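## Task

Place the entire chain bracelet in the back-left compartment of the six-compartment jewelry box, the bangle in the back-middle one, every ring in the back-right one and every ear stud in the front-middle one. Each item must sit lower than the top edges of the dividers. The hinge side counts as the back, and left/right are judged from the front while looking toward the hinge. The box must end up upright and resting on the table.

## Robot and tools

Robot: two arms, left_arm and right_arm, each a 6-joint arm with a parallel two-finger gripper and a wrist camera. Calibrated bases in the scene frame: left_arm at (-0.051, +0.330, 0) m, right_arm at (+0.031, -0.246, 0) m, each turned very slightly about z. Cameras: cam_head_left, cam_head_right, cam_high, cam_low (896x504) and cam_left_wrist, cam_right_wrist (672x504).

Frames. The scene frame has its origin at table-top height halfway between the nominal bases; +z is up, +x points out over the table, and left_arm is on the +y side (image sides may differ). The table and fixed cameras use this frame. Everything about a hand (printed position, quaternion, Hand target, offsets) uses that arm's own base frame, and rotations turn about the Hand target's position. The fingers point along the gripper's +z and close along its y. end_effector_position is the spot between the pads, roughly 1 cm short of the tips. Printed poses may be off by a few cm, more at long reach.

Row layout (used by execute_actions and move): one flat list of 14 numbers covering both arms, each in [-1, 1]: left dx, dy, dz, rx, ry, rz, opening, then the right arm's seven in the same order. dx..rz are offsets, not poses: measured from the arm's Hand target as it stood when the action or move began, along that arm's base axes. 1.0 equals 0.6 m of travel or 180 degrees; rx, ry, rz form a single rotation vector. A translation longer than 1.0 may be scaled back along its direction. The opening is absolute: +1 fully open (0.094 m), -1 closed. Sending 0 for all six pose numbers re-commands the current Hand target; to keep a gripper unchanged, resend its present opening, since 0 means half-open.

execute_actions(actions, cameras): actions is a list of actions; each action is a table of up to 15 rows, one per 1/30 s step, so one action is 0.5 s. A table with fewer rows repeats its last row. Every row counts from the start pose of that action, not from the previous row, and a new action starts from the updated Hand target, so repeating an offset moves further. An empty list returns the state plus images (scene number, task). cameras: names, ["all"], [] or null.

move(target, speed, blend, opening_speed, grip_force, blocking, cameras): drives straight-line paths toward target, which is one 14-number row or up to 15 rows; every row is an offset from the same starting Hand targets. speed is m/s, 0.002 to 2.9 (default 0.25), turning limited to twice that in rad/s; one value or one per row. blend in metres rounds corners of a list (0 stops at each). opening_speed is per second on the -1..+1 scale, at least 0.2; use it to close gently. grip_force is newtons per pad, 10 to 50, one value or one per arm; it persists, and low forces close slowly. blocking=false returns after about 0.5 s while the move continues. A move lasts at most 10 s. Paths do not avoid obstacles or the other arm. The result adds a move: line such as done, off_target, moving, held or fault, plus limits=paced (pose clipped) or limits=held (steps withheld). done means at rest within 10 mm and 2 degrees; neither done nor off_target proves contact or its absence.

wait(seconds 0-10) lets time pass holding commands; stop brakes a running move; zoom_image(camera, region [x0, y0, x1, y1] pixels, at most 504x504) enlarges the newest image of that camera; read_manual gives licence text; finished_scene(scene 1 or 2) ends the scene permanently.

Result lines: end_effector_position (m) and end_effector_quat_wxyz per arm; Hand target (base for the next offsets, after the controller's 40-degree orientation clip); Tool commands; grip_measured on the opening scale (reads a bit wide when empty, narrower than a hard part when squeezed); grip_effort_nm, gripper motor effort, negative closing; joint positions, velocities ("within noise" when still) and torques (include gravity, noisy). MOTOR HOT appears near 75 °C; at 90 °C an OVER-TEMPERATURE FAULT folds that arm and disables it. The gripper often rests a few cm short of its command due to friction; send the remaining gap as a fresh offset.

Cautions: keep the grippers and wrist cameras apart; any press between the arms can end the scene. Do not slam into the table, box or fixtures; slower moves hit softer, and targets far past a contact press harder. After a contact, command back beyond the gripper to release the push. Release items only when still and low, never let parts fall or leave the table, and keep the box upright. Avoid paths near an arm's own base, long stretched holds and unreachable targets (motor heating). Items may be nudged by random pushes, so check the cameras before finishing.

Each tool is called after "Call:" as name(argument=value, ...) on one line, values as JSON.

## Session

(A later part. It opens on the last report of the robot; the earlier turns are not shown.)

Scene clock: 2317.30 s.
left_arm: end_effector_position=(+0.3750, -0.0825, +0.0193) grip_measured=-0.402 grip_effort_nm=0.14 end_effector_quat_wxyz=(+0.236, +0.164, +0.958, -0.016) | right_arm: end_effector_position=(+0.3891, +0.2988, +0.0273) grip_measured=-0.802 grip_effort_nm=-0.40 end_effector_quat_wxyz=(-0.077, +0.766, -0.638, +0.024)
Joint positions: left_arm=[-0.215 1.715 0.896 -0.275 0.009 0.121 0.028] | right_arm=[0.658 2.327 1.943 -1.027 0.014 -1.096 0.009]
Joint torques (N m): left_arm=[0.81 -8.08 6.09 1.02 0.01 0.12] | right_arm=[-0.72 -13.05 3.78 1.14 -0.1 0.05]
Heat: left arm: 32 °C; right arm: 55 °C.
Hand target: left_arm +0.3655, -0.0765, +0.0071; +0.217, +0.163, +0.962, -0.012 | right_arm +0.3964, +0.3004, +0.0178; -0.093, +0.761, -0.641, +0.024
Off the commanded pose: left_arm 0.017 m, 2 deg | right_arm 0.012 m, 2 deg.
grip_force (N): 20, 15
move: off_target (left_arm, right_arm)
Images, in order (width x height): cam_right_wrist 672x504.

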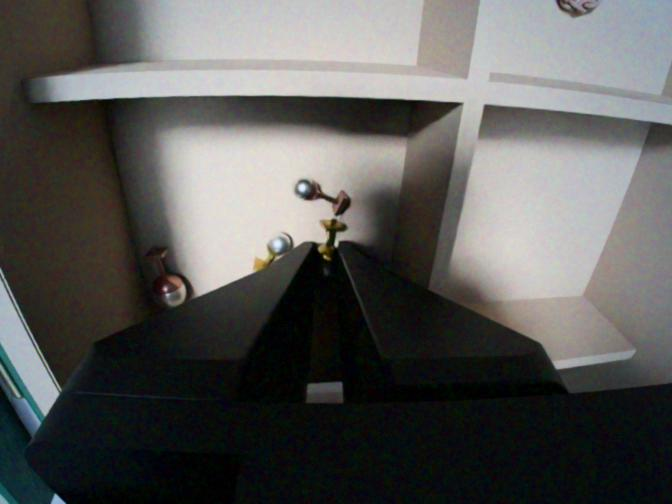

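Call:
move(target=[0, 0, 0, 0, 0, 0, -0.4, -0.004, 0, 0.006, 0, 0, 0, -0.67], speed=0.05, opening_speed=0.4, cameras=["cam_right_wrist"])

Scene clock: 2326.57 s.
left_arm: end_effector_position=(+0.3750, -0.0825, +0.0193) grip_measured=-0.402 grip_effort_nm=0.14 end_effector_quat_wxyz=(+0.236, +0.164, +0.958, -0.016) | right_arm: end_effector_position=(+0.3916, +0.3003, +0.0280) grip_measured=-0.672 grip_effort_nm=0.08 end_effector_quat_wxyz=(-0.084, +0.765, -0.638, +0.027)
Joint positions: left_arm=[-0.215 1.715 0.896 -0.275 0.009 0.121 0.028] | right_arm=[0.658 2.324 1.938 -1.01 0.016 -1.096 0.015]
Joint torques (N m): left_arm=[0.84 -8.1 6.05 1.02 0 0.1] | right_arm=[-0.46 -13.75 3.82 0.94 -0.11 0.07]
Heat: left arm: 32 °C; right arm: 54 °C.
Hand target: left_arm +0.3655, -0.0765, +0.0071; +0.217, +0.163, +0.962, -0.012 | right_arm +0.3941, +0.3004, +0.0216; -0.093, +0.761, -0.641, +0.025
Off the commanded pose: left_arm 0.017 m, 2 deg | right_arm 0.007 m, 1 deg.
grip_force (N): 20, 15
move: off_target (left_arm)
Images, in order (width x height): cam_right_wrist 672x504.

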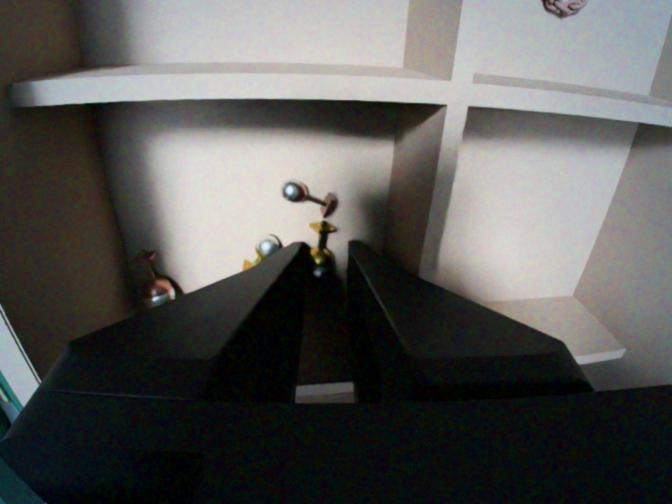

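Call:
move(target=[0, 0, 0, 0, 0, 0, -0.4, 0, 0, 0.1333, 0.0101, -0.0133, 0, -0.67], speed=0.12, cameras=["cam_right_wrist"])

Scene clock: 2333.23 s.
left_arm: end_effector_position=(+0.3750, -0.0825, +0.0193) grip_measured=-0.402 grip_effort_nm=0.14 end_effector_quat_wxyz=(+0.236, +0.164, +0.958, -0.016) | right_arm: end_effector_position=(+0.3897, +0.2989, +0.0732) grip_measured=-0.672 grip_effort_nm=0.08 end_effector_quat_wxyz=(-0.092, +0.765, -0.637, +0.028)
Joint positions: left_arm=[-0.215 1.715 0.896 -0.275 0.009 0.121 0.028] | right_arm=[0.658 2.277 2.036 -1.138 0.015 -1.096 0.015]
Joint torques (N m): left_arm=[0.85 -7.99 6.06 0.99 0 0.1] | right_arm=[-0.44 -17.16 9.74 0.29 -0.11 0.07]
Heat: left arm: 32 °C; right arm: 52 °C.
Hand target: left_arm +0.3655, -0.0765, +0.0071; +0.217, +0.163, +0.962, -0.012 | right_arm +0.3940, +0.3004, +0.1015; -0.118, +0.759, -0.639, +0.030
Off the commanded pose: left_arm 0.017 m, 2 deg | right_arm 0.029 m, 3 deg.
grip_force (N): 20, 15
move: off_target (left_arm, right_arm)
Images, in order (width x height): cam_right_wrist 672x504.

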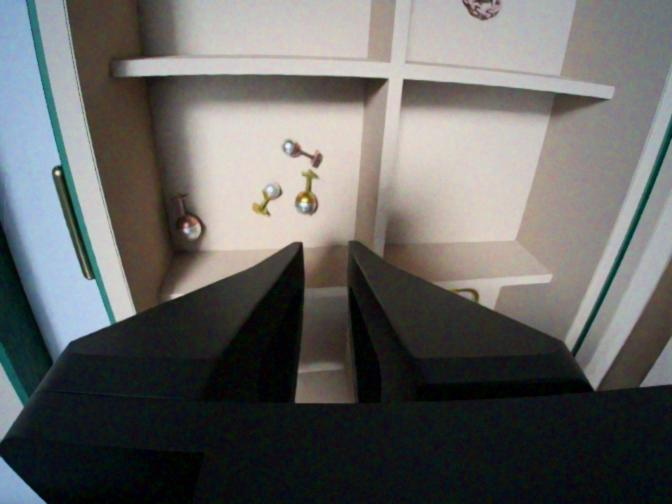

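Call:
move(target=[0, 0, 0, 0, 0, 0, -0.97, -0.09, -0.2673, 0.1142, 0.0088, -0.0647, -0.0049, -0.5], speed=0.2, opening_speed=0.5, grip_force=[20, 15], cameras=["cam_left_wrist", "cam_low", "cam_high"])

Scene clock: 2349.93 s.
left_arm: end_effector_position=(+0.3747, -0.0825, +0.0188) grip_measured=-0.910 grip_effort_nm=-0.43 end_effector_quat_wxyz=(+0.236, +0.164, +0.958, -0.016) | right_arm: end_effector_position=(+0.3413, +0.1396, +0.1662) grip_measured=-0.502 grip_effort_nm=0.09 end_effector_quat_wxyz=(-0.180, +0.746, -0.633, +0.099)
Joint positions: left_arm=[-0.215 1.715 0.894 -0.273 0.01 0.122 0.004] | right_arm=[0.391 1.556 1.368 -0.968 0.011 -1.345 0.023]
Joint torques (N m): left_arm=[0.92 -8.12 6.27 0.99 -0.01 0.1] | right_arm=[-0.29 -9.13 5.96 1.03 -0.18 -0.03]
Heat: left arm: 32 °C; right arm: 50 °C.
Hand target: left_arm +0.3654, -0.0765, +0.0070; +0.217, +0.164, +0.962, -0.012 | right_arm +0.3400, +0.1402, +0.1700; -0.193, +0.746, -0.630, +0.099
Off the commanded pose: left_arm 0.016 m, 2 deg | right_arm 0.004 m, 1 deg.
grip_force (N): 20, 15
move: off_target (left_arm)
Images, in order (width x height): cam_high 896x504, cam_low 896x504, cam_left_wrist 672x504.

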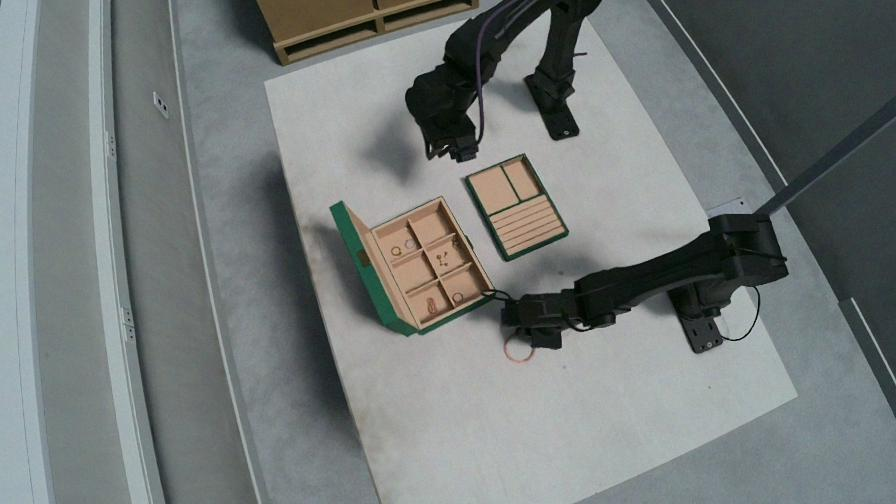

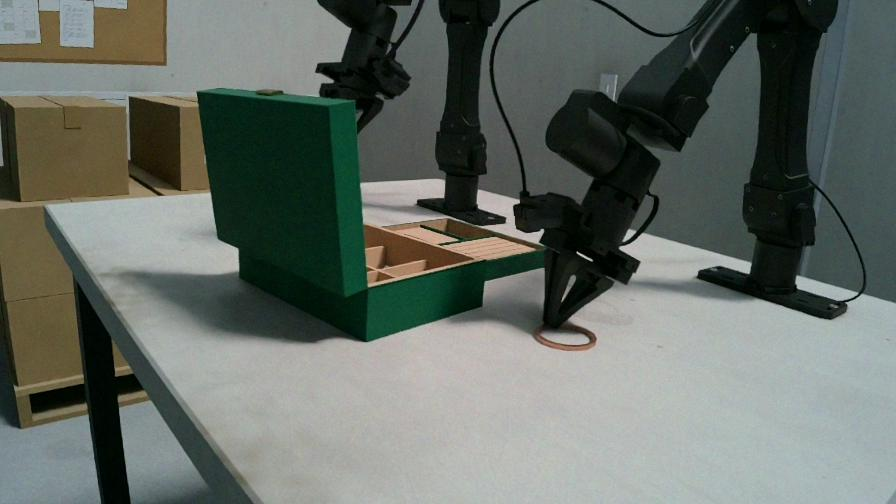

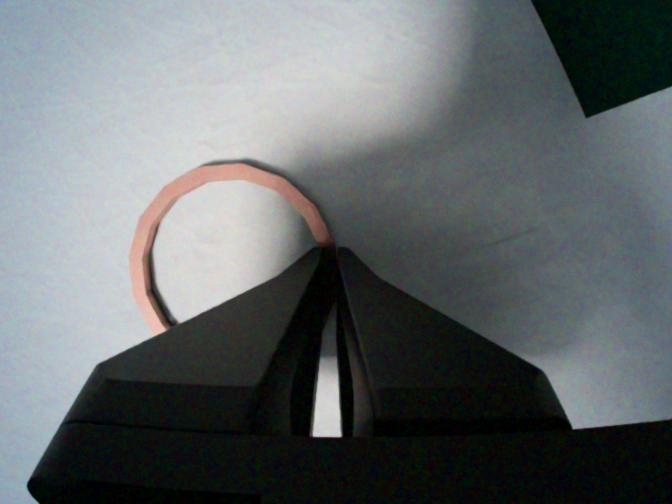

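Call:
move(target=[[0, 0, 0.01, 0, 0, 0, -0.4, 0, 0, 0, 0, 0, 0, -0.4], [0, 0, 0.2383, 0, 0, 0, -0.4, 0, 0, 0, 0, 0, 0, -0.4], [-0.1423, 0.3275, 0.355, 0, 0, 0.2, -0.4, 0, 0, 0, 0, 0, 0, -0.4]], speed=[0.05, 0.15, 0.3], blend=[0, 0.04, 0], cameras=["cam_high", "cam_low"])

Scene clock: 2572.03 s.
left_arm: end_effector_position=(+0.2810, +0.1206, +0.2084) grip_measured=-0.402 grip_effort_nm=0.14 end_effector_quat_wxyz=(+0.197, -0.145, +0.968, +0.055) | right_arm: end_effector_position=(+0.3413, +0.1396, +0.1662) grip_measured=-0.402 grip_effort_nm=0.08 end_effector_quat_wxyz=(-0.180, +0.746, -0.633, +0.099)
Joint positions: left_arm=[0.397 1.346 1.355 -1.168 -0.009 0.102 0.028] | right_arm=[0.391 1.556 1.368 -0.968 0.011 -1.345 0.028]
Joint torques (N m): left_arm=[0.27 -7.51 11.06 0.79 0.05 0.09] | right_arm=[-0.29 -9.1 5.94 1.01 -0.17 -0.03]
Heat: left arm: 32 °C; right arm: 39 °C.
Hand target: left_arm +0.2800, +0.1200, +0.2199; +0.209, -0.142, +0.966, +0.056 | right_arm +0.3400, +0.1401, +0.1700; -0.193, +0.746, -0.630, +0.099
Off the commanded pose: left_arm 0.012 m, 2 deg | right_arm 0.004 m, 1 deg.
grip_force (N): 20, 15
move: off_target (left_arm)
Images, in order (width x height): cam_high 896x504, cam_low 896x504.

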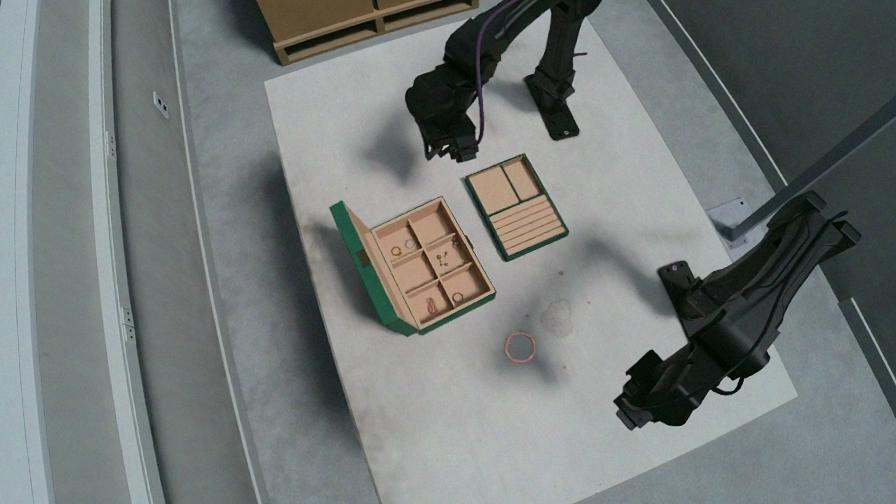

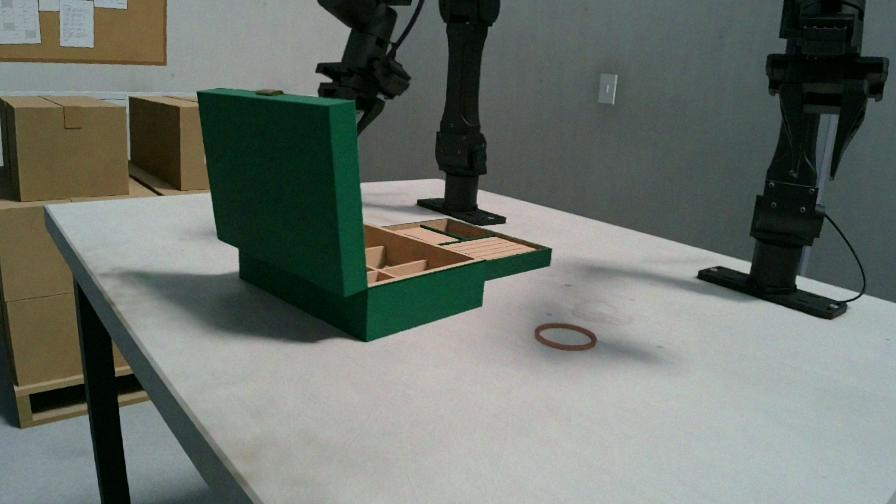

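Call:
move(target=[0, 0, 0, 0, 0, 0, -0.4, -0.1067, 0.5872, -0.0667, -0.0572, -0.0506, 0.3666, -0.4], speed=0.2, cameras=["cam_right_wrist", "cam_high"])

Scene clock: 2593.37 s.
left_arm: end_effector_position=(+0.2809, +0.1206, +0.2084) grip_measured=-0.402 grip_effort_nm=0.14 end_effector_quat_wxyz=(+0.197, -0.145, +0.968, +0.055) | right_arm: end_effector_position=(+0.2787, +0.4887, +0.1372) grip_measured=-0.402 grip_effort_nm=0.08 end_effector_quat_wxyz=(-0.205, +0.969, -0.102, +0.096)
Joint positions: left_arm=[0.397 1.346 1.355 -1.168 -0.009 0.102 0.028] | right_arm=[1.055 2.355 2.341 -1.101 0.013 -1.879 0.028]
Joint torques (N m): left_arm=[0.32 -7.51 11.12 0.82 0.08 0.08] | right_arm=[0.28 -11.23 10.71 0.7 -0.16 -0.04]
Heat: left arm: 32 °C; right arm: 39 °C.
Hand target: left_arm +0.2800, +0.1200, +0.2199; +0.209, -0.142, +0.966, +0.056 | right_arm +0.2761, +0.4924, +0.1300; -0.198, +0.972, -0.096, +0.087
Off the commanded pose: left_arm 0.012 m, 2 deg | right_arm 0.009 m, 2 deg.
grip_force (N): 20, 15
move: off_target (left_arm)
Images, in order (width x height): cam_high 896x504, cam_right_wrist 672x504.

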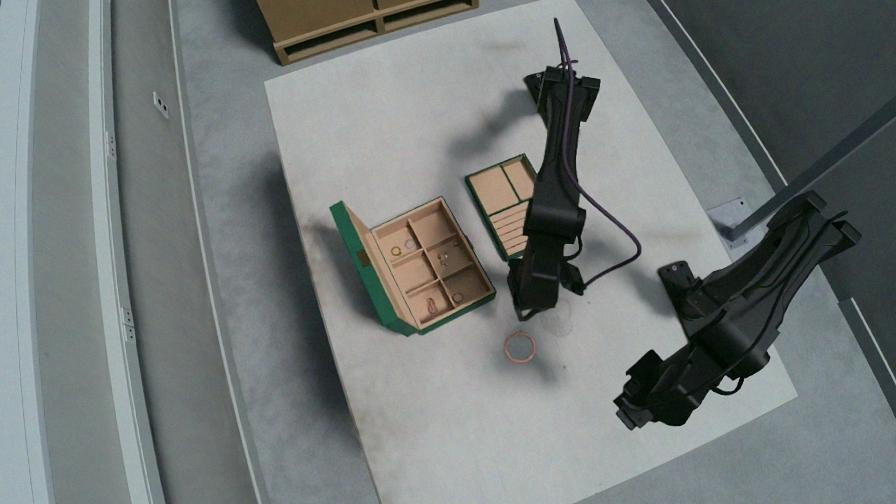

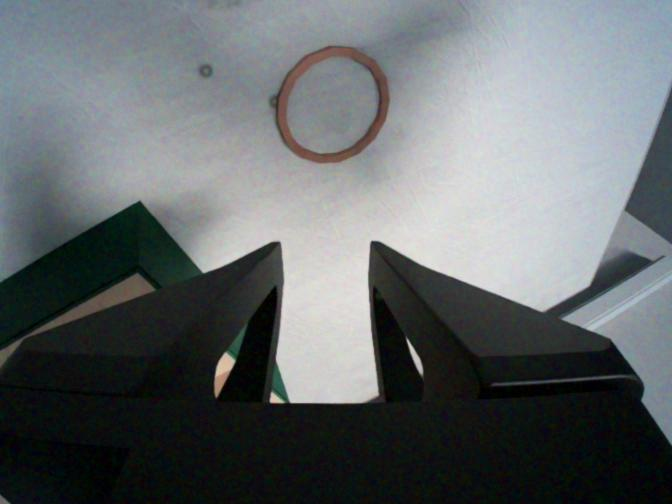

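Call:
move(target=[0, 0, 0, 0, 0, 0, -0.4, 0.0745, 0.0655, -0.0833, 0.1568, 0.2310, -0.5420, -0.4], speed=0.25, cameras=["cam_right_wrist"])

Scene clock: 2681.80 s.
left_arm: end_effector_position=(+0.2809, +0.1206, +0.2084) grip_measured=-0.402 grip_effort_nm=0.14 end_effector_quat_wxyz=(+0.197, -0.145, +0.968, +0.055) | right_arm: end_effector_position=(+0.3136, +0.5321, +0.0888) grip_measured=-0.402 grip_effort_nm=0.08 end_effector_quat_wxyz=(+0.228, -0.481, +0.836, +0.133)
Joint positions: left_arm=[0.397 1.346 1.355 -1.168 -0.009 0.102 0.028] | right_arm=[1.034 2.565 2.491 -0.963 -0.008 -0.008 0.028]
Joint torques (N m): left_arm=[0.38 -7.46 11.26 0.81 0.06 0.1] | right_arm=[-0.68 -12.44 11.04 0.92 0.05 0.1]
Heat: left arm: 33 °C; right arm: 41 °C.
Hand target: left_arm +0.2800, +0.1200, +0.2199; +0.209, -0.142, +0.966, +0.056 | right_arm +0.3208, +0.5317, +0.0801; +0.225, -0.474, +0.842, +0.127
Off the commanded pose: left_arm 0.012 m, 2 deg | right_arm 0.011 m, 1 deg.
grip_force (N): 20, 15
move: off_target (left_arm, right_arm)
Images, in order (width x height): cam_right_wrist 672x504.

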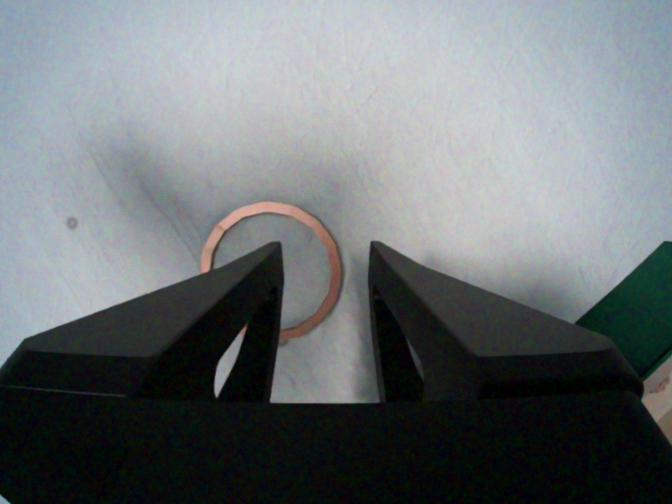

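Call:
move(target=[0, 0, 0, 0, 0, 0, -0.4, -0.0088, -0.0128, -0.0785, 0, 0, 0, -0.4], speed=0.1, cameras=["cam_right_wrist"])

Scene clock: 2694.87 s.
left_arm: end_effector_position=(+0.2809, +0.1206, +0.2084) grip_measured=-0.402 grip_effort_nm=0.14 end_effector_quat_wxyz=(+0.197, -0.145, +0.968, +0.055) | right_arm: end_effector_position=(+0.3143, +0.5295, +0.0307) grip_measured=-0.402 grip_effort_nm=0.08 end_effector_quat_wxyz=(+0.225, -0.478, +0.839, +0.130)
Joint positions: left_arm=[0.397 1.346 1.355 -1.168 -0.009 0.102 0.028] | right_arm=[1.032 2.547 2.231 -0.73 -0.006 -0.003 0.028]
Joint torques (N m): left_arm=[0.32 -7.5 11.15 0.81 0.1 0.11] | right_arm=[-0.34 -17.32 4.97 1.06 0.03 0.06]
Heat: left arm: 33 °C; right arm: 40 °C.
Hand target: left_arm +0.2800, +0.1200, +0.2199; +0.209, -0.142, +0.966, +0.056 | right_arm +0.3154, +0.5241, +0.0330; +0.225, -0.474, +0.841, +0.127
Off the commanded pose: left_arm 0.012 m, 2 deg | right_arm 0.006 m, 1 deg.
grip_force (N): 20, 15
move: off_target (left_arm)
Images, in order (width x height): cam_right_wrist 672x504.

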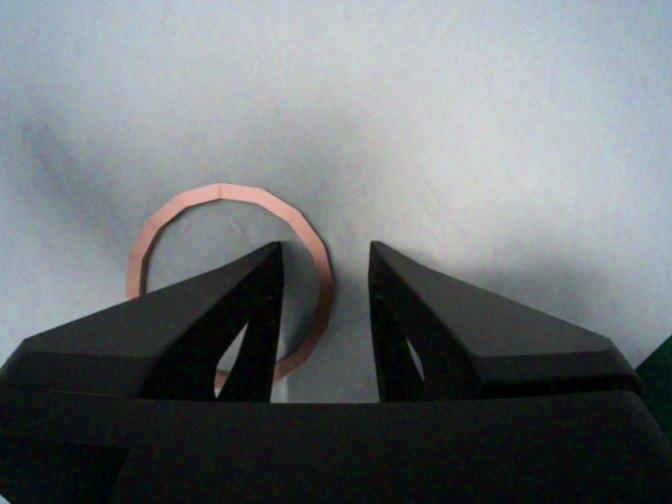

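Call:
move(target=[0, 0, 0, 0, 0, 0, -0.4, -0.005, -0.01, -0.0292, 0, 0, 0, -0.4], speed=0.05, cameras=["cam_right_wrist"])

Scene clock: 2703.87 s.
left_arm: end_effector_position=(+0.2809, +0.1206, +0.2084) grip_measured=-0.402 grip_effort_nm=0.14 end_effector_quat_wxyz=(+0.197, -0.145, +0.968, +0.055) | right_arm: end_effector_position=(+0.3148, +0.5302, +0.0299) grip_measured=-0.402 grip_effort_nm=0.08 end_effector_quat_wxyz=(+0.243, -0.476, +0.834, +0.141)
Joint positions: left_arm=[0.397 1.346 1.355 -1.168 -0.009 0.102 0.028] | right_arm=[1.032 2.503 2.124 -0.623 -0.006 -0.003 0.028]
Joint torques (N m): left_arm=[0.34 -7.45 11.3 0.82 0.1 0.11] | right_arm=[-0.4 -15.38 4.33 0.95 0.03 0.06]
Heat: left arm: 33 °C; right arm: 41 °C.
Hand target: left_arm +0.2800, +0.1200, +0.2199; +0.209, -0.142, +0.966, +0.056 | right_arm +0.3124, +0.5181, +0.0156; +0.225, -0.474, +0.841, +0.127
Off the commanded pose: left_arm 0.012 m, 2 deg | right_arm 0.019 m, 3 deg.
grip_force (N): 20, 15
move: off_target (left_arm, right_arm)
Images, in order (width x height): cam_right_wrist 672x504.

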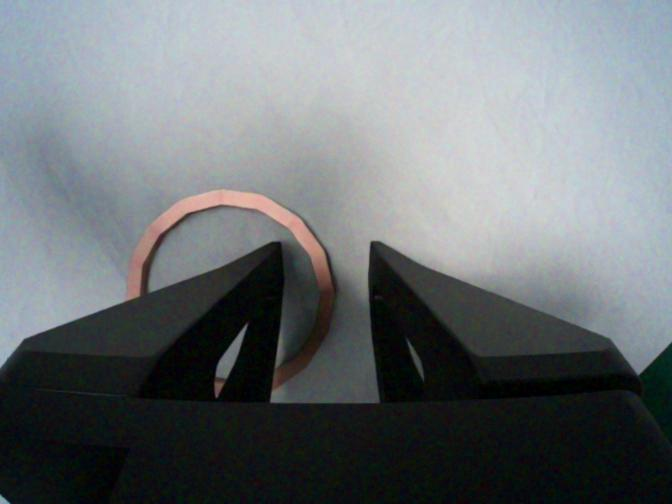

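Call:
move(target=[[0, 0, 0, 0, 0, 0, -0.4, -0.0065, -0.001, 0.035, 0, 0, 0, -0.4], [0, 0, 0, 0, 0, 0, -0.4, -0.0065, -0.001, 0.014, 0, 0, 0, -0.4]], speed=0.05, cameras=["cam_right_wrist"])

Scene clock: 2713.93 s.
left_arm: end_effector_position=(+0.2809, +0.1206, +0.2084) grip_measured=-0.402 grip_effort_nm=0.14 end_effector_quat_wxyz=(+0.197, -0.145, +0.968, +0.055) | right_arm: end_effector_position=(+0.3146, +0.5300, +0.0302) grip_measured=-0.402 grip_effort_nm=0.08 end_effector_quat_wxyz=(+0.242, -0.474, +0.835, +0.141)
Joint positions: left_arm=[0.397 1.346 1.355 -1.168 -0.009 0.102 0.028] | right_arm=[1.032 2.502 2.123 -0.624 -0.006 0.001 0.028]
Joint torques (N m): left_arm=[0.29 -7.41 11.25 0.83 0.06 0.08] | right_arm=[0.05 -16.94 4.29 0.8 0.06 0.07]
Heat: left arm: 33 °C; right arm: 41 °C.
Hand target: left_arm +0.2800, +0.1200, +0.2199; +0.209, -0.142, +0.966, +0.056 | right_arm +0.3085, +0.5174, +0.0238; +0.225, -0.474, +0.842, +0.127
Off the commanded pose: left_arm 0.012 m, 2 deg | right_arm 0.015 m, 3 deg.
grip_force (N): 20, 15
move: off_target (left_arm, right_arm)
Images, in order (width x height): cam_right_wrist 672x504.

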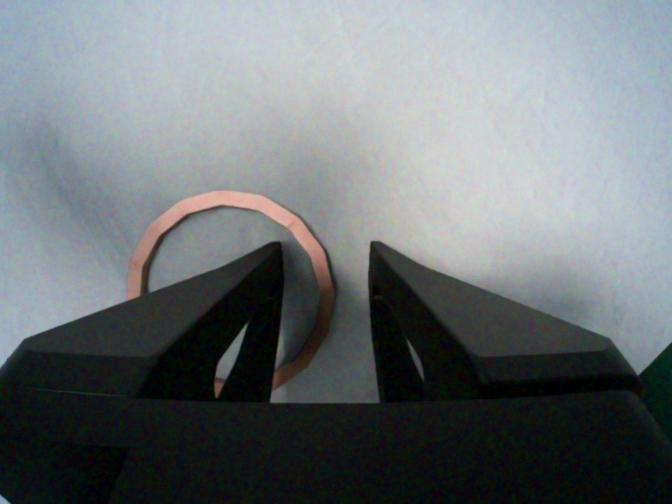

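Call:
move(target=[[0, 0, 0.065, 0, 0, 0, -0.4, 0, 0, 0.065, 0, 0, 0, -0.4]], speed=0.1, cameras=["cam_right_wrist"])

Scene clock: 2721.30 s.
left_arm: end_effector_position=(+0.2791, +0.1198, +0.2579) grip_measured=-0.402 grip_effort_nm=0.14 end_effector_quat_wxyz=(+0.214, -0.144, +0.964, +0.059) | right_arm: end_effector_position=(+0.3059, +0.5155, +0.0308) grip_measured=-0.402 grip_effort_nm=0.08 end_effector_quat_wxyz=(+0.207, -0.479, +0.845, +0.121)
Joint positions: left_arm=[0.397 1.369 1.565 -1.321 -0.009 0.102 0.028] | right_arm=[1.032 2.501 2.167 -0.752 -0.006 0.002 0.028]
Joint torques (N m): left_arm=[0.29 -4.7 10.5 0.87 0.08 0.11] | right_arm=[0.06 -19.04 10.35 0.64 0.06 0.06]
Heat: left arm: 34 °C; right arm: 42 °C.
Hand target: left_arm +0.2800, +0.1200, +0.2591; +0.210, -0.142, +0.966, +0.056 | right_arm +0.3085, +0.5175, +0.0629; +0.225, -0.474, +0.842, +0.127
Off the commanded pose: left_arm 0.001 m, 1 deg | right_arm 0.032 m, 2 deg.
grip_force (N): 20, 15
move: off_target (right_arm)
Images, in order (width x height): cam_right_wrist 672x504.

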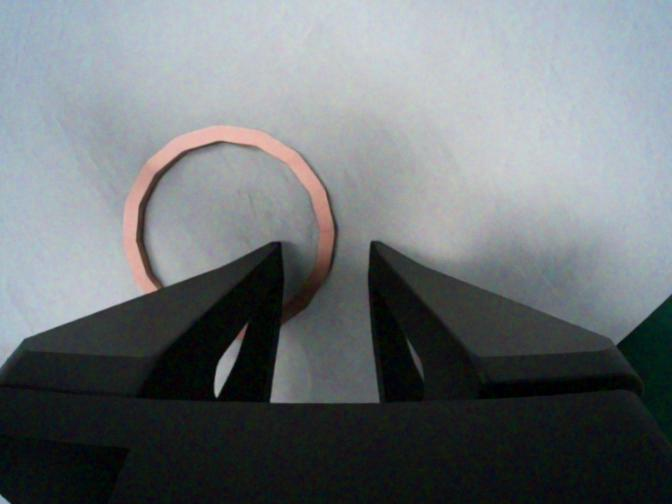

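Call:
move(target=[[0, 0, 0, 0, 0, 0, -0.4, 0.004, 0.010, -0.068, 0, 0, 0, -0.4]], speed=0.06, cameras=["cam_right_wrist"])

Scene clock: 2733.23 s.
left_arm: end_effector_position=(+0.2790, +0.1198, +0.2578) grip_measured=-0.402 grip_effort_nm=0.14 end_effector_quat_wxyz=(+0.213, -0.144, +0.964, +0.059) | right_arm: end_effector_position=(+0.3113, +0.5238, +0.0333) grip_measured=-0.402 grip_effort_nm=0.08 end_effector_quat_wxyz=(+0.227, -0.476, +0.840, +0.131)
Joint positions: left_arm=[0.397 1.369 1.565 -1.321 -0.009 0.102 0.028] | right_arm=[1.032 2.501 2.154 -0.693 -0.004 0.002 0.028]
Joint torques (N m): left_arm=[0.25 -4.66 10.41 0.9 0.08 0.11] | right_arm=[0.21 -14.06 6.15 1.25 0.06 0.09]
Heat: left arm: 35 °C; right arm: 46 °C.
Hand target: left_arm +0.2800, +0.1200, +0.2591; +0.210, -0.142, +0.966, +0.056 | right_arm +0.3109, +0.5235, +0.0221; +0.225, -0.474, +0.842, +0.127
Off the commanded pose: left_arm 0.002 m, 1 deg | right_arm 0.011 m, 1 deg.
grip_force (N): 20, 15
move: off_target (right_arm)
Images, in order (width x height): cam_right_wrist 672x504.

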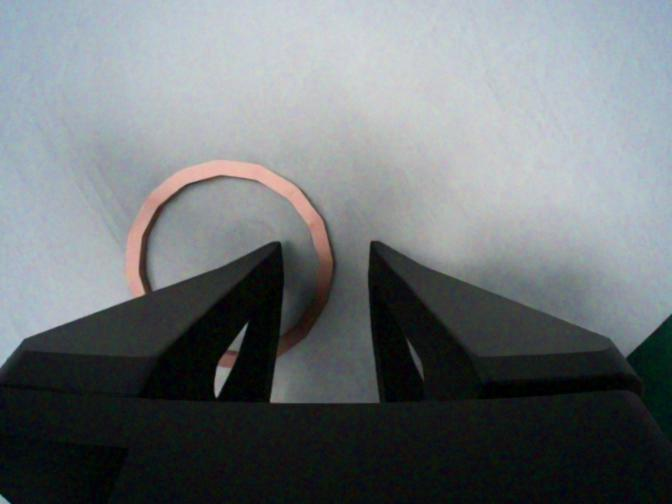

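Call:
move(target=[[0, 0, 0, 0, 0, 0, -0.4, 0, 0, -0.018, 0, 0, 0, -0.4], [0, 0, 0, 0, 0, 0, -0.4, 0, 0, -0.012, 0, 0, 0, -0.97]], speed=0.05, opening_speed=0.5, grip_force=[20, 20], cameras=["cam_right_wrist"])

Scene clock: 2742.53 s.
left_arm: end_effector_position=(+0.2790, +0.1198, +0.2578) grip_measured=-0.402 grip_effort_nm=0.14 end_effector_quat_wxyz=(+0.213, -0.144, +0.964, +0.059) | right_arm: end_effector_position=(+0.3137, +0.5280, +0.0314) grip_measured=-0.877 grip_effort_nm=-0.46 end_effector_quat_wxyz=(+0.238, -0.474, +0.836, +0.138)
Joint positions: left_arm=[0.397 1.369 1.565 -1.321 -0.009 0.102 0.028] | right_arm=[1.032 2.501 2.134 -0.647 -0.005 0.002 0.006]
Joint torques (N m): left_arm=[0.31 -4.74 10.51 0.88 0.07 0.12] | right_arm=[0.23 -13.63 6.3 1.06 0.06 0.07]
Heat: left arm: 36 °C; right arm: 45 °C.
Hand target: left_arm +0.2800, +0.1200, +0.2591; +0.210, -0.142, +0.966, +0.056 | right_arm +0.3109, +0.5234, +0.0148; +0.225, -0.474, +0.842, +0.127
Off the commanded pose: left_arm 0.002 m, 1 deg | right_arm 0.017 m, 2 deg.
grip_force (N): 20, 20
move: off_target (right_arm); target 2's new opening was sent with right_arm's hand 0.017 m and 2 deg from that target
Images, in order (width x height): cam_right_wrist 672x504.

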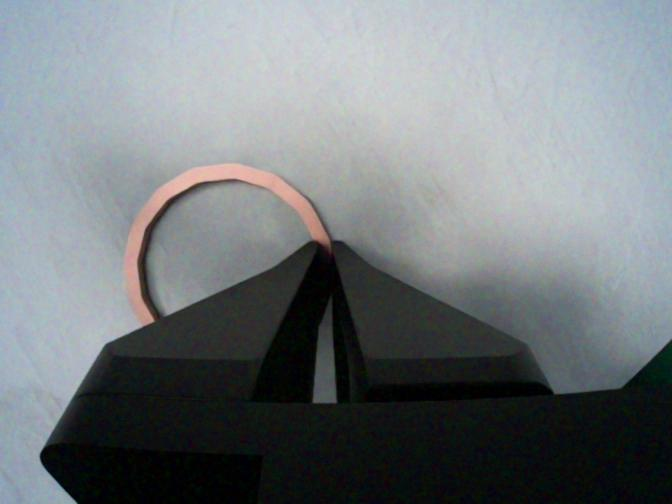

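Call:
move(target=[[0, 0, 0, 0, 0, 0, -0.4, -0.003, -0.005, 0.12, 0, 0, 0, -0.97], [0, 0, 0, 0, 0, 0, -0.4, -0.0675, -0.1988, 0.1, 0, 0, -0.0172, -0.97]], speed=[0.1, 0.15], blend=[0.02, 0], cameras=["cam_right_wrist", "cam_high"])

Scene clock: 2756.33 s.
left_arm: end_effector_position=(+0.2790, +0.1198, +0.2578) grip_measured=-0.402 grip_effort_nm=0.14 end_effector_quat_wxyz=(+0.213, -0.144, +0.964, +0.059) | right_arm: end_effector_position=(+0.2655, +0.4033, +0.0546) grip_measured=-0.878 grip_effort_nm=-0.49 end_effector_quat_wxyz=(+0.203, -0.459, +0.858, +0.110)
Joint positions: left_arm=[0.397 1.369 1.565 -1.321 -0.009 0.102 0.028] | right_arm=[0.986 2.005 1.445 -0.546 -0.001 0.003 0.006]
Joint torques (N m): left_arm=[0.32 -4.7 10.48 0.88 0.11 0.11] | right_arm=[-0.47 -15.69 5.79 1.16 0.03 0.06]
Heat: left arm: 37 °C; right arm: 45 °C.
Hand target: left_arm +0.2800, +0.1200, +0.2591; +0.210, -0.142, +0.966, +0.056 | right_arm +0.2704, +0.4042, +0.0748; +0.228, -0.451, +0.854, +0.121
Off the commanded pose: left_arm 0.002 m, 1 deg | right_arm 0.021 m, 3 deg.
grip_force (N): 20, 20
move: off_target (right_arm)
Images, in order (width x height): cam_high 896x504, cam_right_wrist 672x504.

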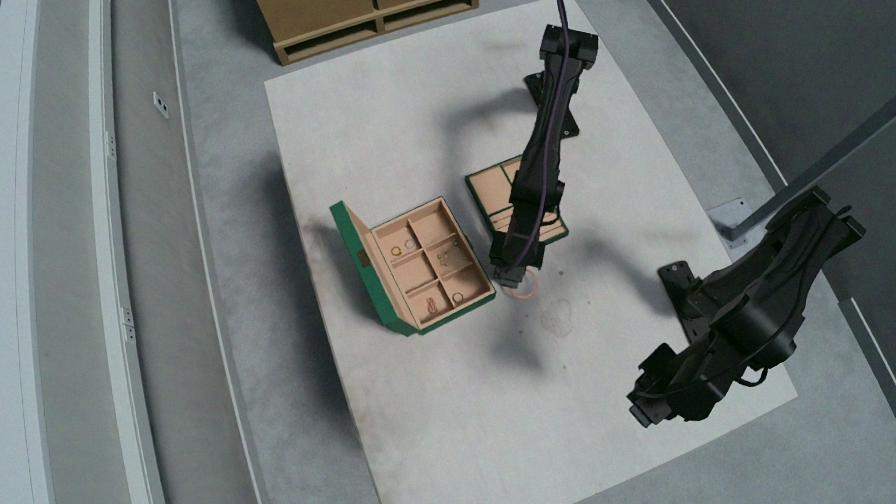

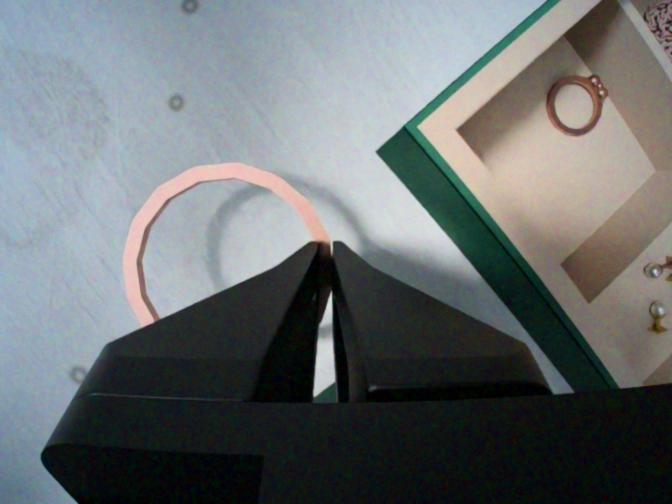

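Call:
move(target=[[0, 0, 0, 0, 0, 0, -0.4, 0, 0, -0.1047, 0, 0, 0, -0.97]], speed=0.06, cameras=["cam_right_wrist", "cam_low"])

Scene clock: 2765.90 s.
left_arm: end_effector_position=(+0.2790, +0.1198, +0.2578) grip_measured=-0.402 grip_effort_nm=0.14 end_effector_quat_wxyz=(+0.213, -0.144, +0.964, +0.059) | right_arm: end_effector_position=(+0.2685, +0.4079, +0.0268) grip_measured=-0.878 grip_effort_nm=-0.49 end_effector_quat_wxyz=(+0.234, -0.455, +0.850, +0.127)
Joint positions: left_arm=[0.397 1.369 1.565 -1.321 -0.009 0.102 0.028] | right_arm=[0.986 2.021 1.31 -0.32 -0.001 0.003 0.006]
Joint torques (N m): left_arm=[0.42 -4.72 10.51 0.87 0.07 0.09] | right_arm=[-0.47 -8.81 5.48 1.31 0.03 0.06]
Heat: left arm: 37 °C; right arm: 47 °C.
Hand target: left_arm +0.2800, +0.1200, +0.2591; +0.210, -0.142, +0.966, +0.056 | right_arm +0.2704, +0.4042, +0.0121; +0.228, -0.451, +0.854, +0.121
Off the commanded pose: left_arm 0.002 m, 1 deg | right_arm 0.015 m, 1 deg.
grip_force (N): 20, 20
move: off_target (right_arm)
Images, in order (width x height): cam_low 896x504, cam_right_wrist 672x504.

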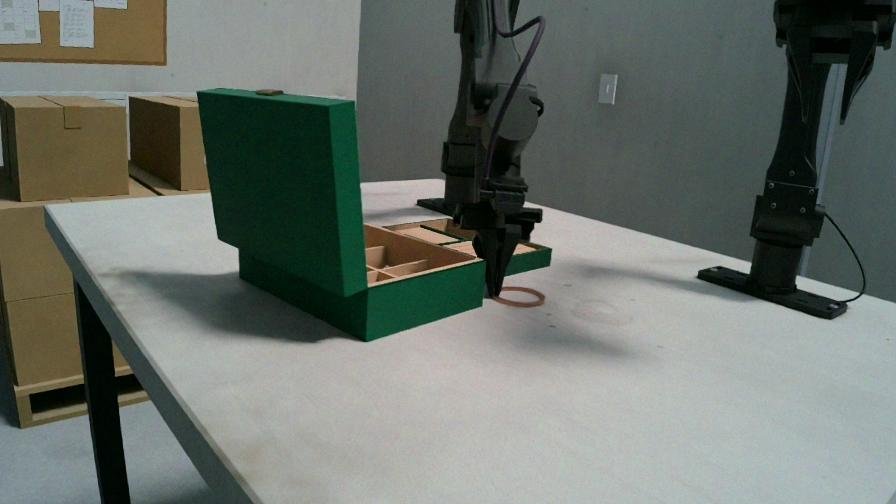

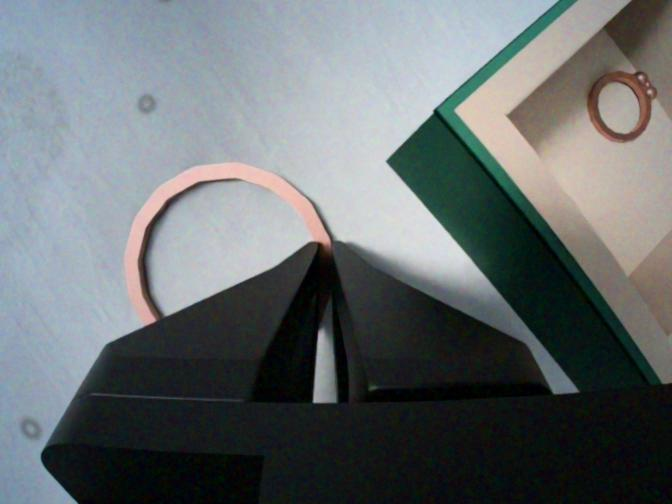

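Call:
execute_actions(actions=[])

Scene clock: 2795.10 s.
left_arm: end_effector_position=(+0.2790, +0.1198, +0.2578) grip_measured=-0.402 grip_effort_nm=0.14 end_effector_quat_wxyz=(+0.213, -0.144, +0.964, +0.059) | right_arm: end_effector_position=(+0.2685, +0.4079, +0.0268) grip_measured=-0.878 grip_effort_nm=-0.49 end_effector_quat_wxyz=(+0.234, -0.455, +0.850, +0.127)
Joint positions: left_arm=[0.397 1.369 1.565 -1.321 -0.009 0.102 0.028] | right_arm=[0.986 2.021 1.31 -0.32 -0.001 0.003 0.006]
Joint velocities: within noise
Joint torques (N m): left_arm=[0.29 -4.64 10.54 0.87 0.1 0.12] | right_arm=[-0.46 -8.76 5.49 1.3 0.02 0.07]
Heat: left arm: 37 °C; right arm: 40 °C.
Hand target: left_arm +0.2800, +0.1200, +0.2591; +0.210, -0.142, +0.966, +0.056 | right_arm +0.2704, +0.4042, +0.0120; +0.228, -0.451, +0.854, +0.121
Tool commands: left_gripper/opening=-0.4 right_gripper/opening=-0.97
Off the commanded pose: left_arm 0.002 m, 1 deg | right_arm 0.015 m, 1 deg.
grip_force (N): 20, 20

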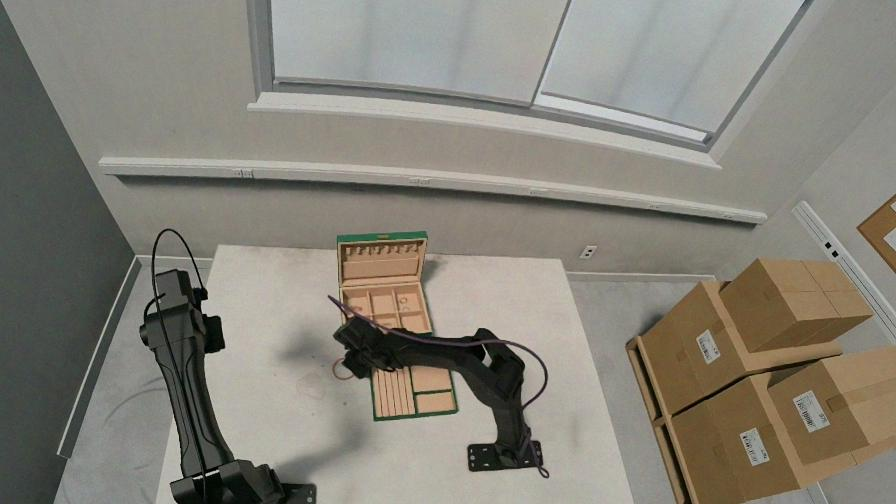

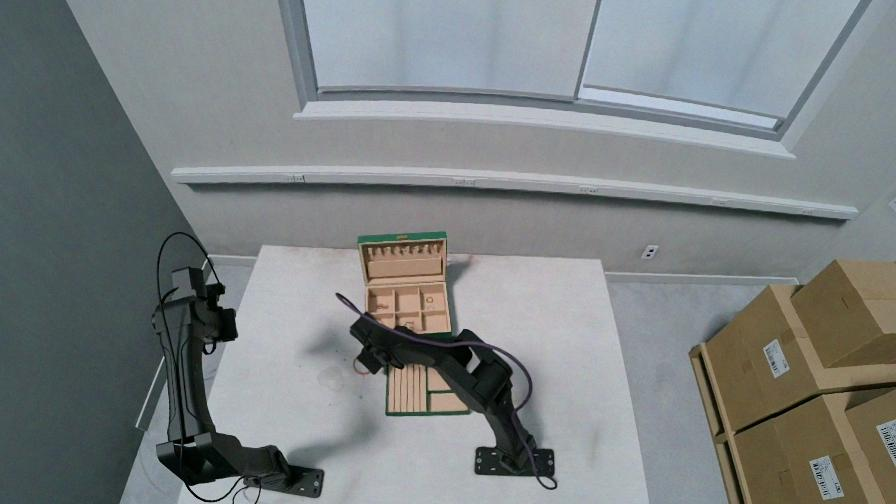

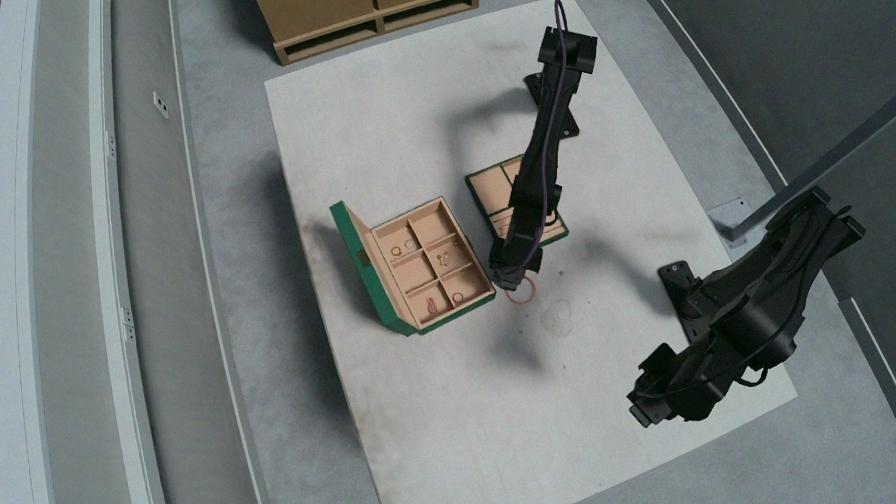

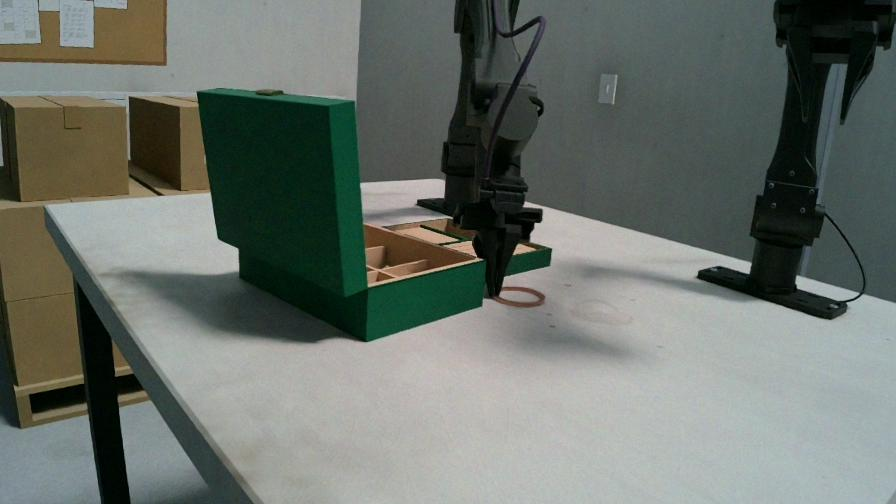

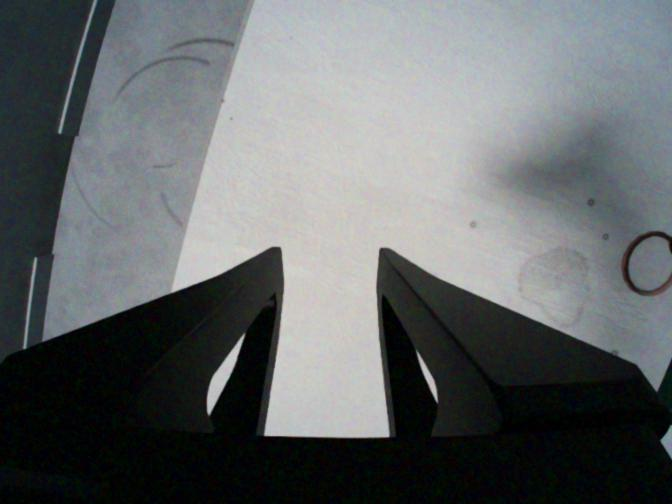

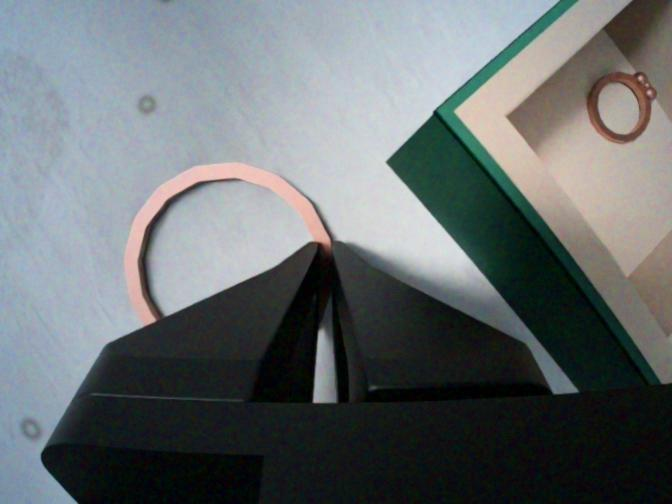

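Call:
move(target=[0,0,0,0,0,0,-0.4, 0,0,-0.0133,0,0,0,-0.97], speed=0.05)

Call:
move(target=[0,0,0,0,0,0,-0.4, 0,0,0,0,0,0,-0.6], opening_speed=0.4, cameras=["cam_right_wrist"])

Scene clock: 2800.57 s.
left_arm: end_effector_position=(+0.2790, +0.1198, +0.2578) grip_measured=-0.402 grip_effort_nm=0.14 end_effector_quat_wxyz=(+0.213, -0.144, +0.964, +0.059) | right_arm: end_effector_position=(+0.2713, +0.4120, +0.0262) grip_measured=-0.878 grip_effort_nm=-0.49 end_effector_quat_wxyz=(+0.245, -0.453, +0.847, +0.133)
Joint positions: left_arm=[0.397 1.369 1.565 -1.321 -0.009 0.102 0.028] | right_arm=[0.986 2.026 1.3 -0.279 -0.001 0.003 0.006]
Joint torques (N m): left_arm=[0.32 -4.75 10.41 0.85 0.07 0.09] | right_arm=[-0.47 -8.13 5.08 1.2 0.03 0.06]
Heat: left arm: 38 °C; right arm: 40 °C.
Hand target: left_arm +0.2800, +0.1200, +0.2591; +0.210, -0.142, +0.966, +0.056 | right_arm +0.2703, +0.4041, +0.0040; +0.228, -0.451, +0.854, +0.121
Off the commanded pose: left_arm 0.002 m, 1 deg | right_arm 0.024 m, 3 deg.
grip_force (N): 20, 20
move: off_target (right_arm)

Scene clock: 2801.70 s.
left_arm: end_effector_position=(+0.2790, +0.1198, +0.2578) grip_measured=-0.402 grip_effort_nm=0.14 end_effector_quat_wxyz=(+0.213, -0.144, +0.964, +0.059) | right_arm: end_effector_position=(+0.2722, +0.4123, +0.0263) grip_measured=-0.602 grip_effort_nm=0.08 end_effector_quat_wxyz=(+0.247, -0.453, +0.847, +0.132)
Joint positions: left_arm=[0.397 1.369 1.565 -1.321 -0.009 0.102 0.028] | right_arm=[0.986 2.027 1.3 -0.275 0.003 0.003 0.019]
Joint torques (N m): left_arm=[0.28 -4.66 10.43 0.9 0.1 0.08] | right_arm=[-0.46 -8.2 5.11 1.16 -0.02 0.07]
Heat: left arm: 38 °C; right arm: 40 °C.
Hand target: left_arm +0.2800, +0.1200, +0.2591; +0.210, -0.142, +0.966, +0.056 | right_arm +0.2703, +0.4041, +0.0039; +0.228, -0.451, +0.854, +0.121
Off the commanded pose: left_arm 0.002 m, 1 deg | right_arm 0.024 m, 3 deg.
grip_force (N): 20, 20
move: off_target (right_arm)
Images, in order (width x height): cam_right_wrist 672x504.

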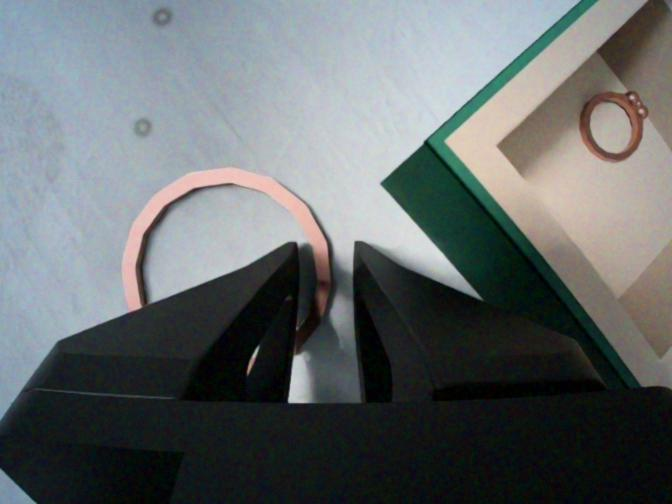

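Call:
move(target=[0,0,0,0,0,0,-0.4, 0.003,0.0132,0.18,0,0,0,-0.6], speed=0.12, cameras=["cam_right_wrist", "cam_high"])

Scene clock: 2810.17 s.
left_arm: end_effector_position=(+0.2790, +0.1198, +0.2578) grip_measured=-0.402 grip_effort_nm=0.14 end_effector_quat_wxyz=(+0.213, -0.144, +0.964, +0.059) | right_arm: end_effector_position=(+0.2686, +0.4068, +0.0833) grip_measured=-0.602 grip_effort_nm=0.08 end_effector_quat_wxyz=(+0.204, -0.458, +0.859, +0.109)
Joint positions: left_arm=[0.397 1.369 1.565 -1.321 -0.009 0.102 0.028] | right_arm=[0.986 1.993 1.545 -0.656 0.003 0.006 0.019]
Joint torques (N m): left_arm=[0.34 -4.78 10.48 0.87 0.08 0.09] | right_arm=[0.13 -14.97 10.18 0.81 0.02 0.1]
Heat: left arm: 38 °C; right arm: 40 °C.
Hand target: left_arm +0.2800, +0.1200, +0.2591; +0.210, -0.142, +0.966, +0.056 | right_arm +0.2721, +0.4121, +0.1120; +0.228, -0.451, +0.854, +0.121
Off the commanded pose: left_arm 0.002 m, 1 deg | right_arm 0.029 m, 3 deg.
grip_force (N): 20, 20
move: off_target (right_arm)
Images, in order (width x height): cam_high 896x504, cam_right_wrist 672x504.

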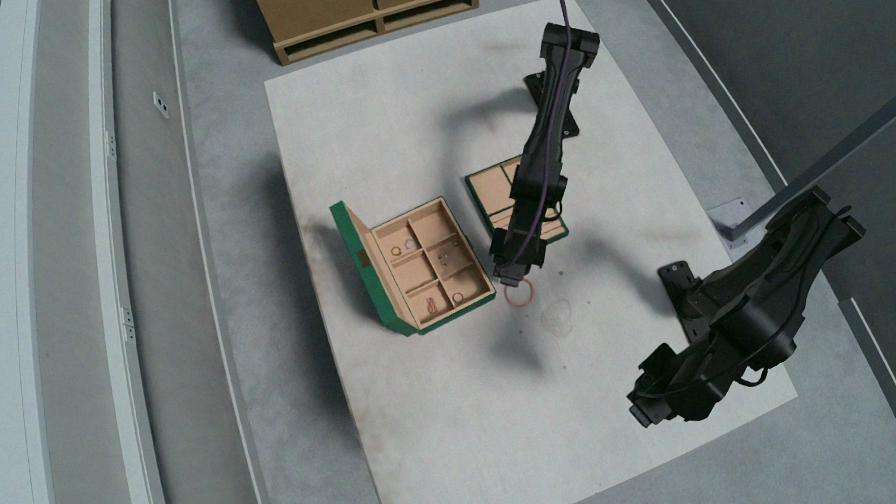

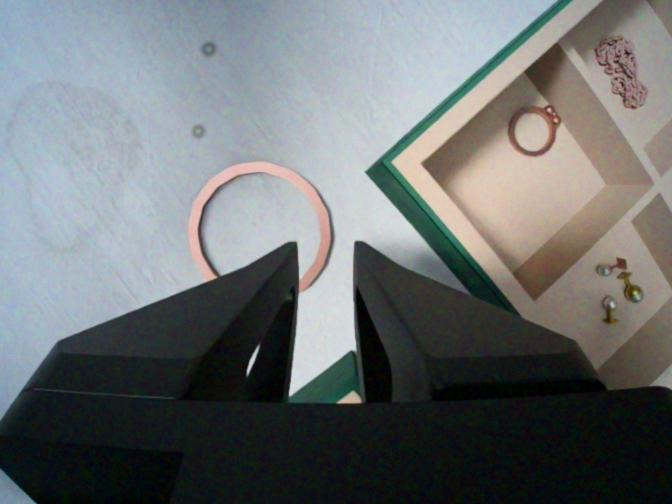

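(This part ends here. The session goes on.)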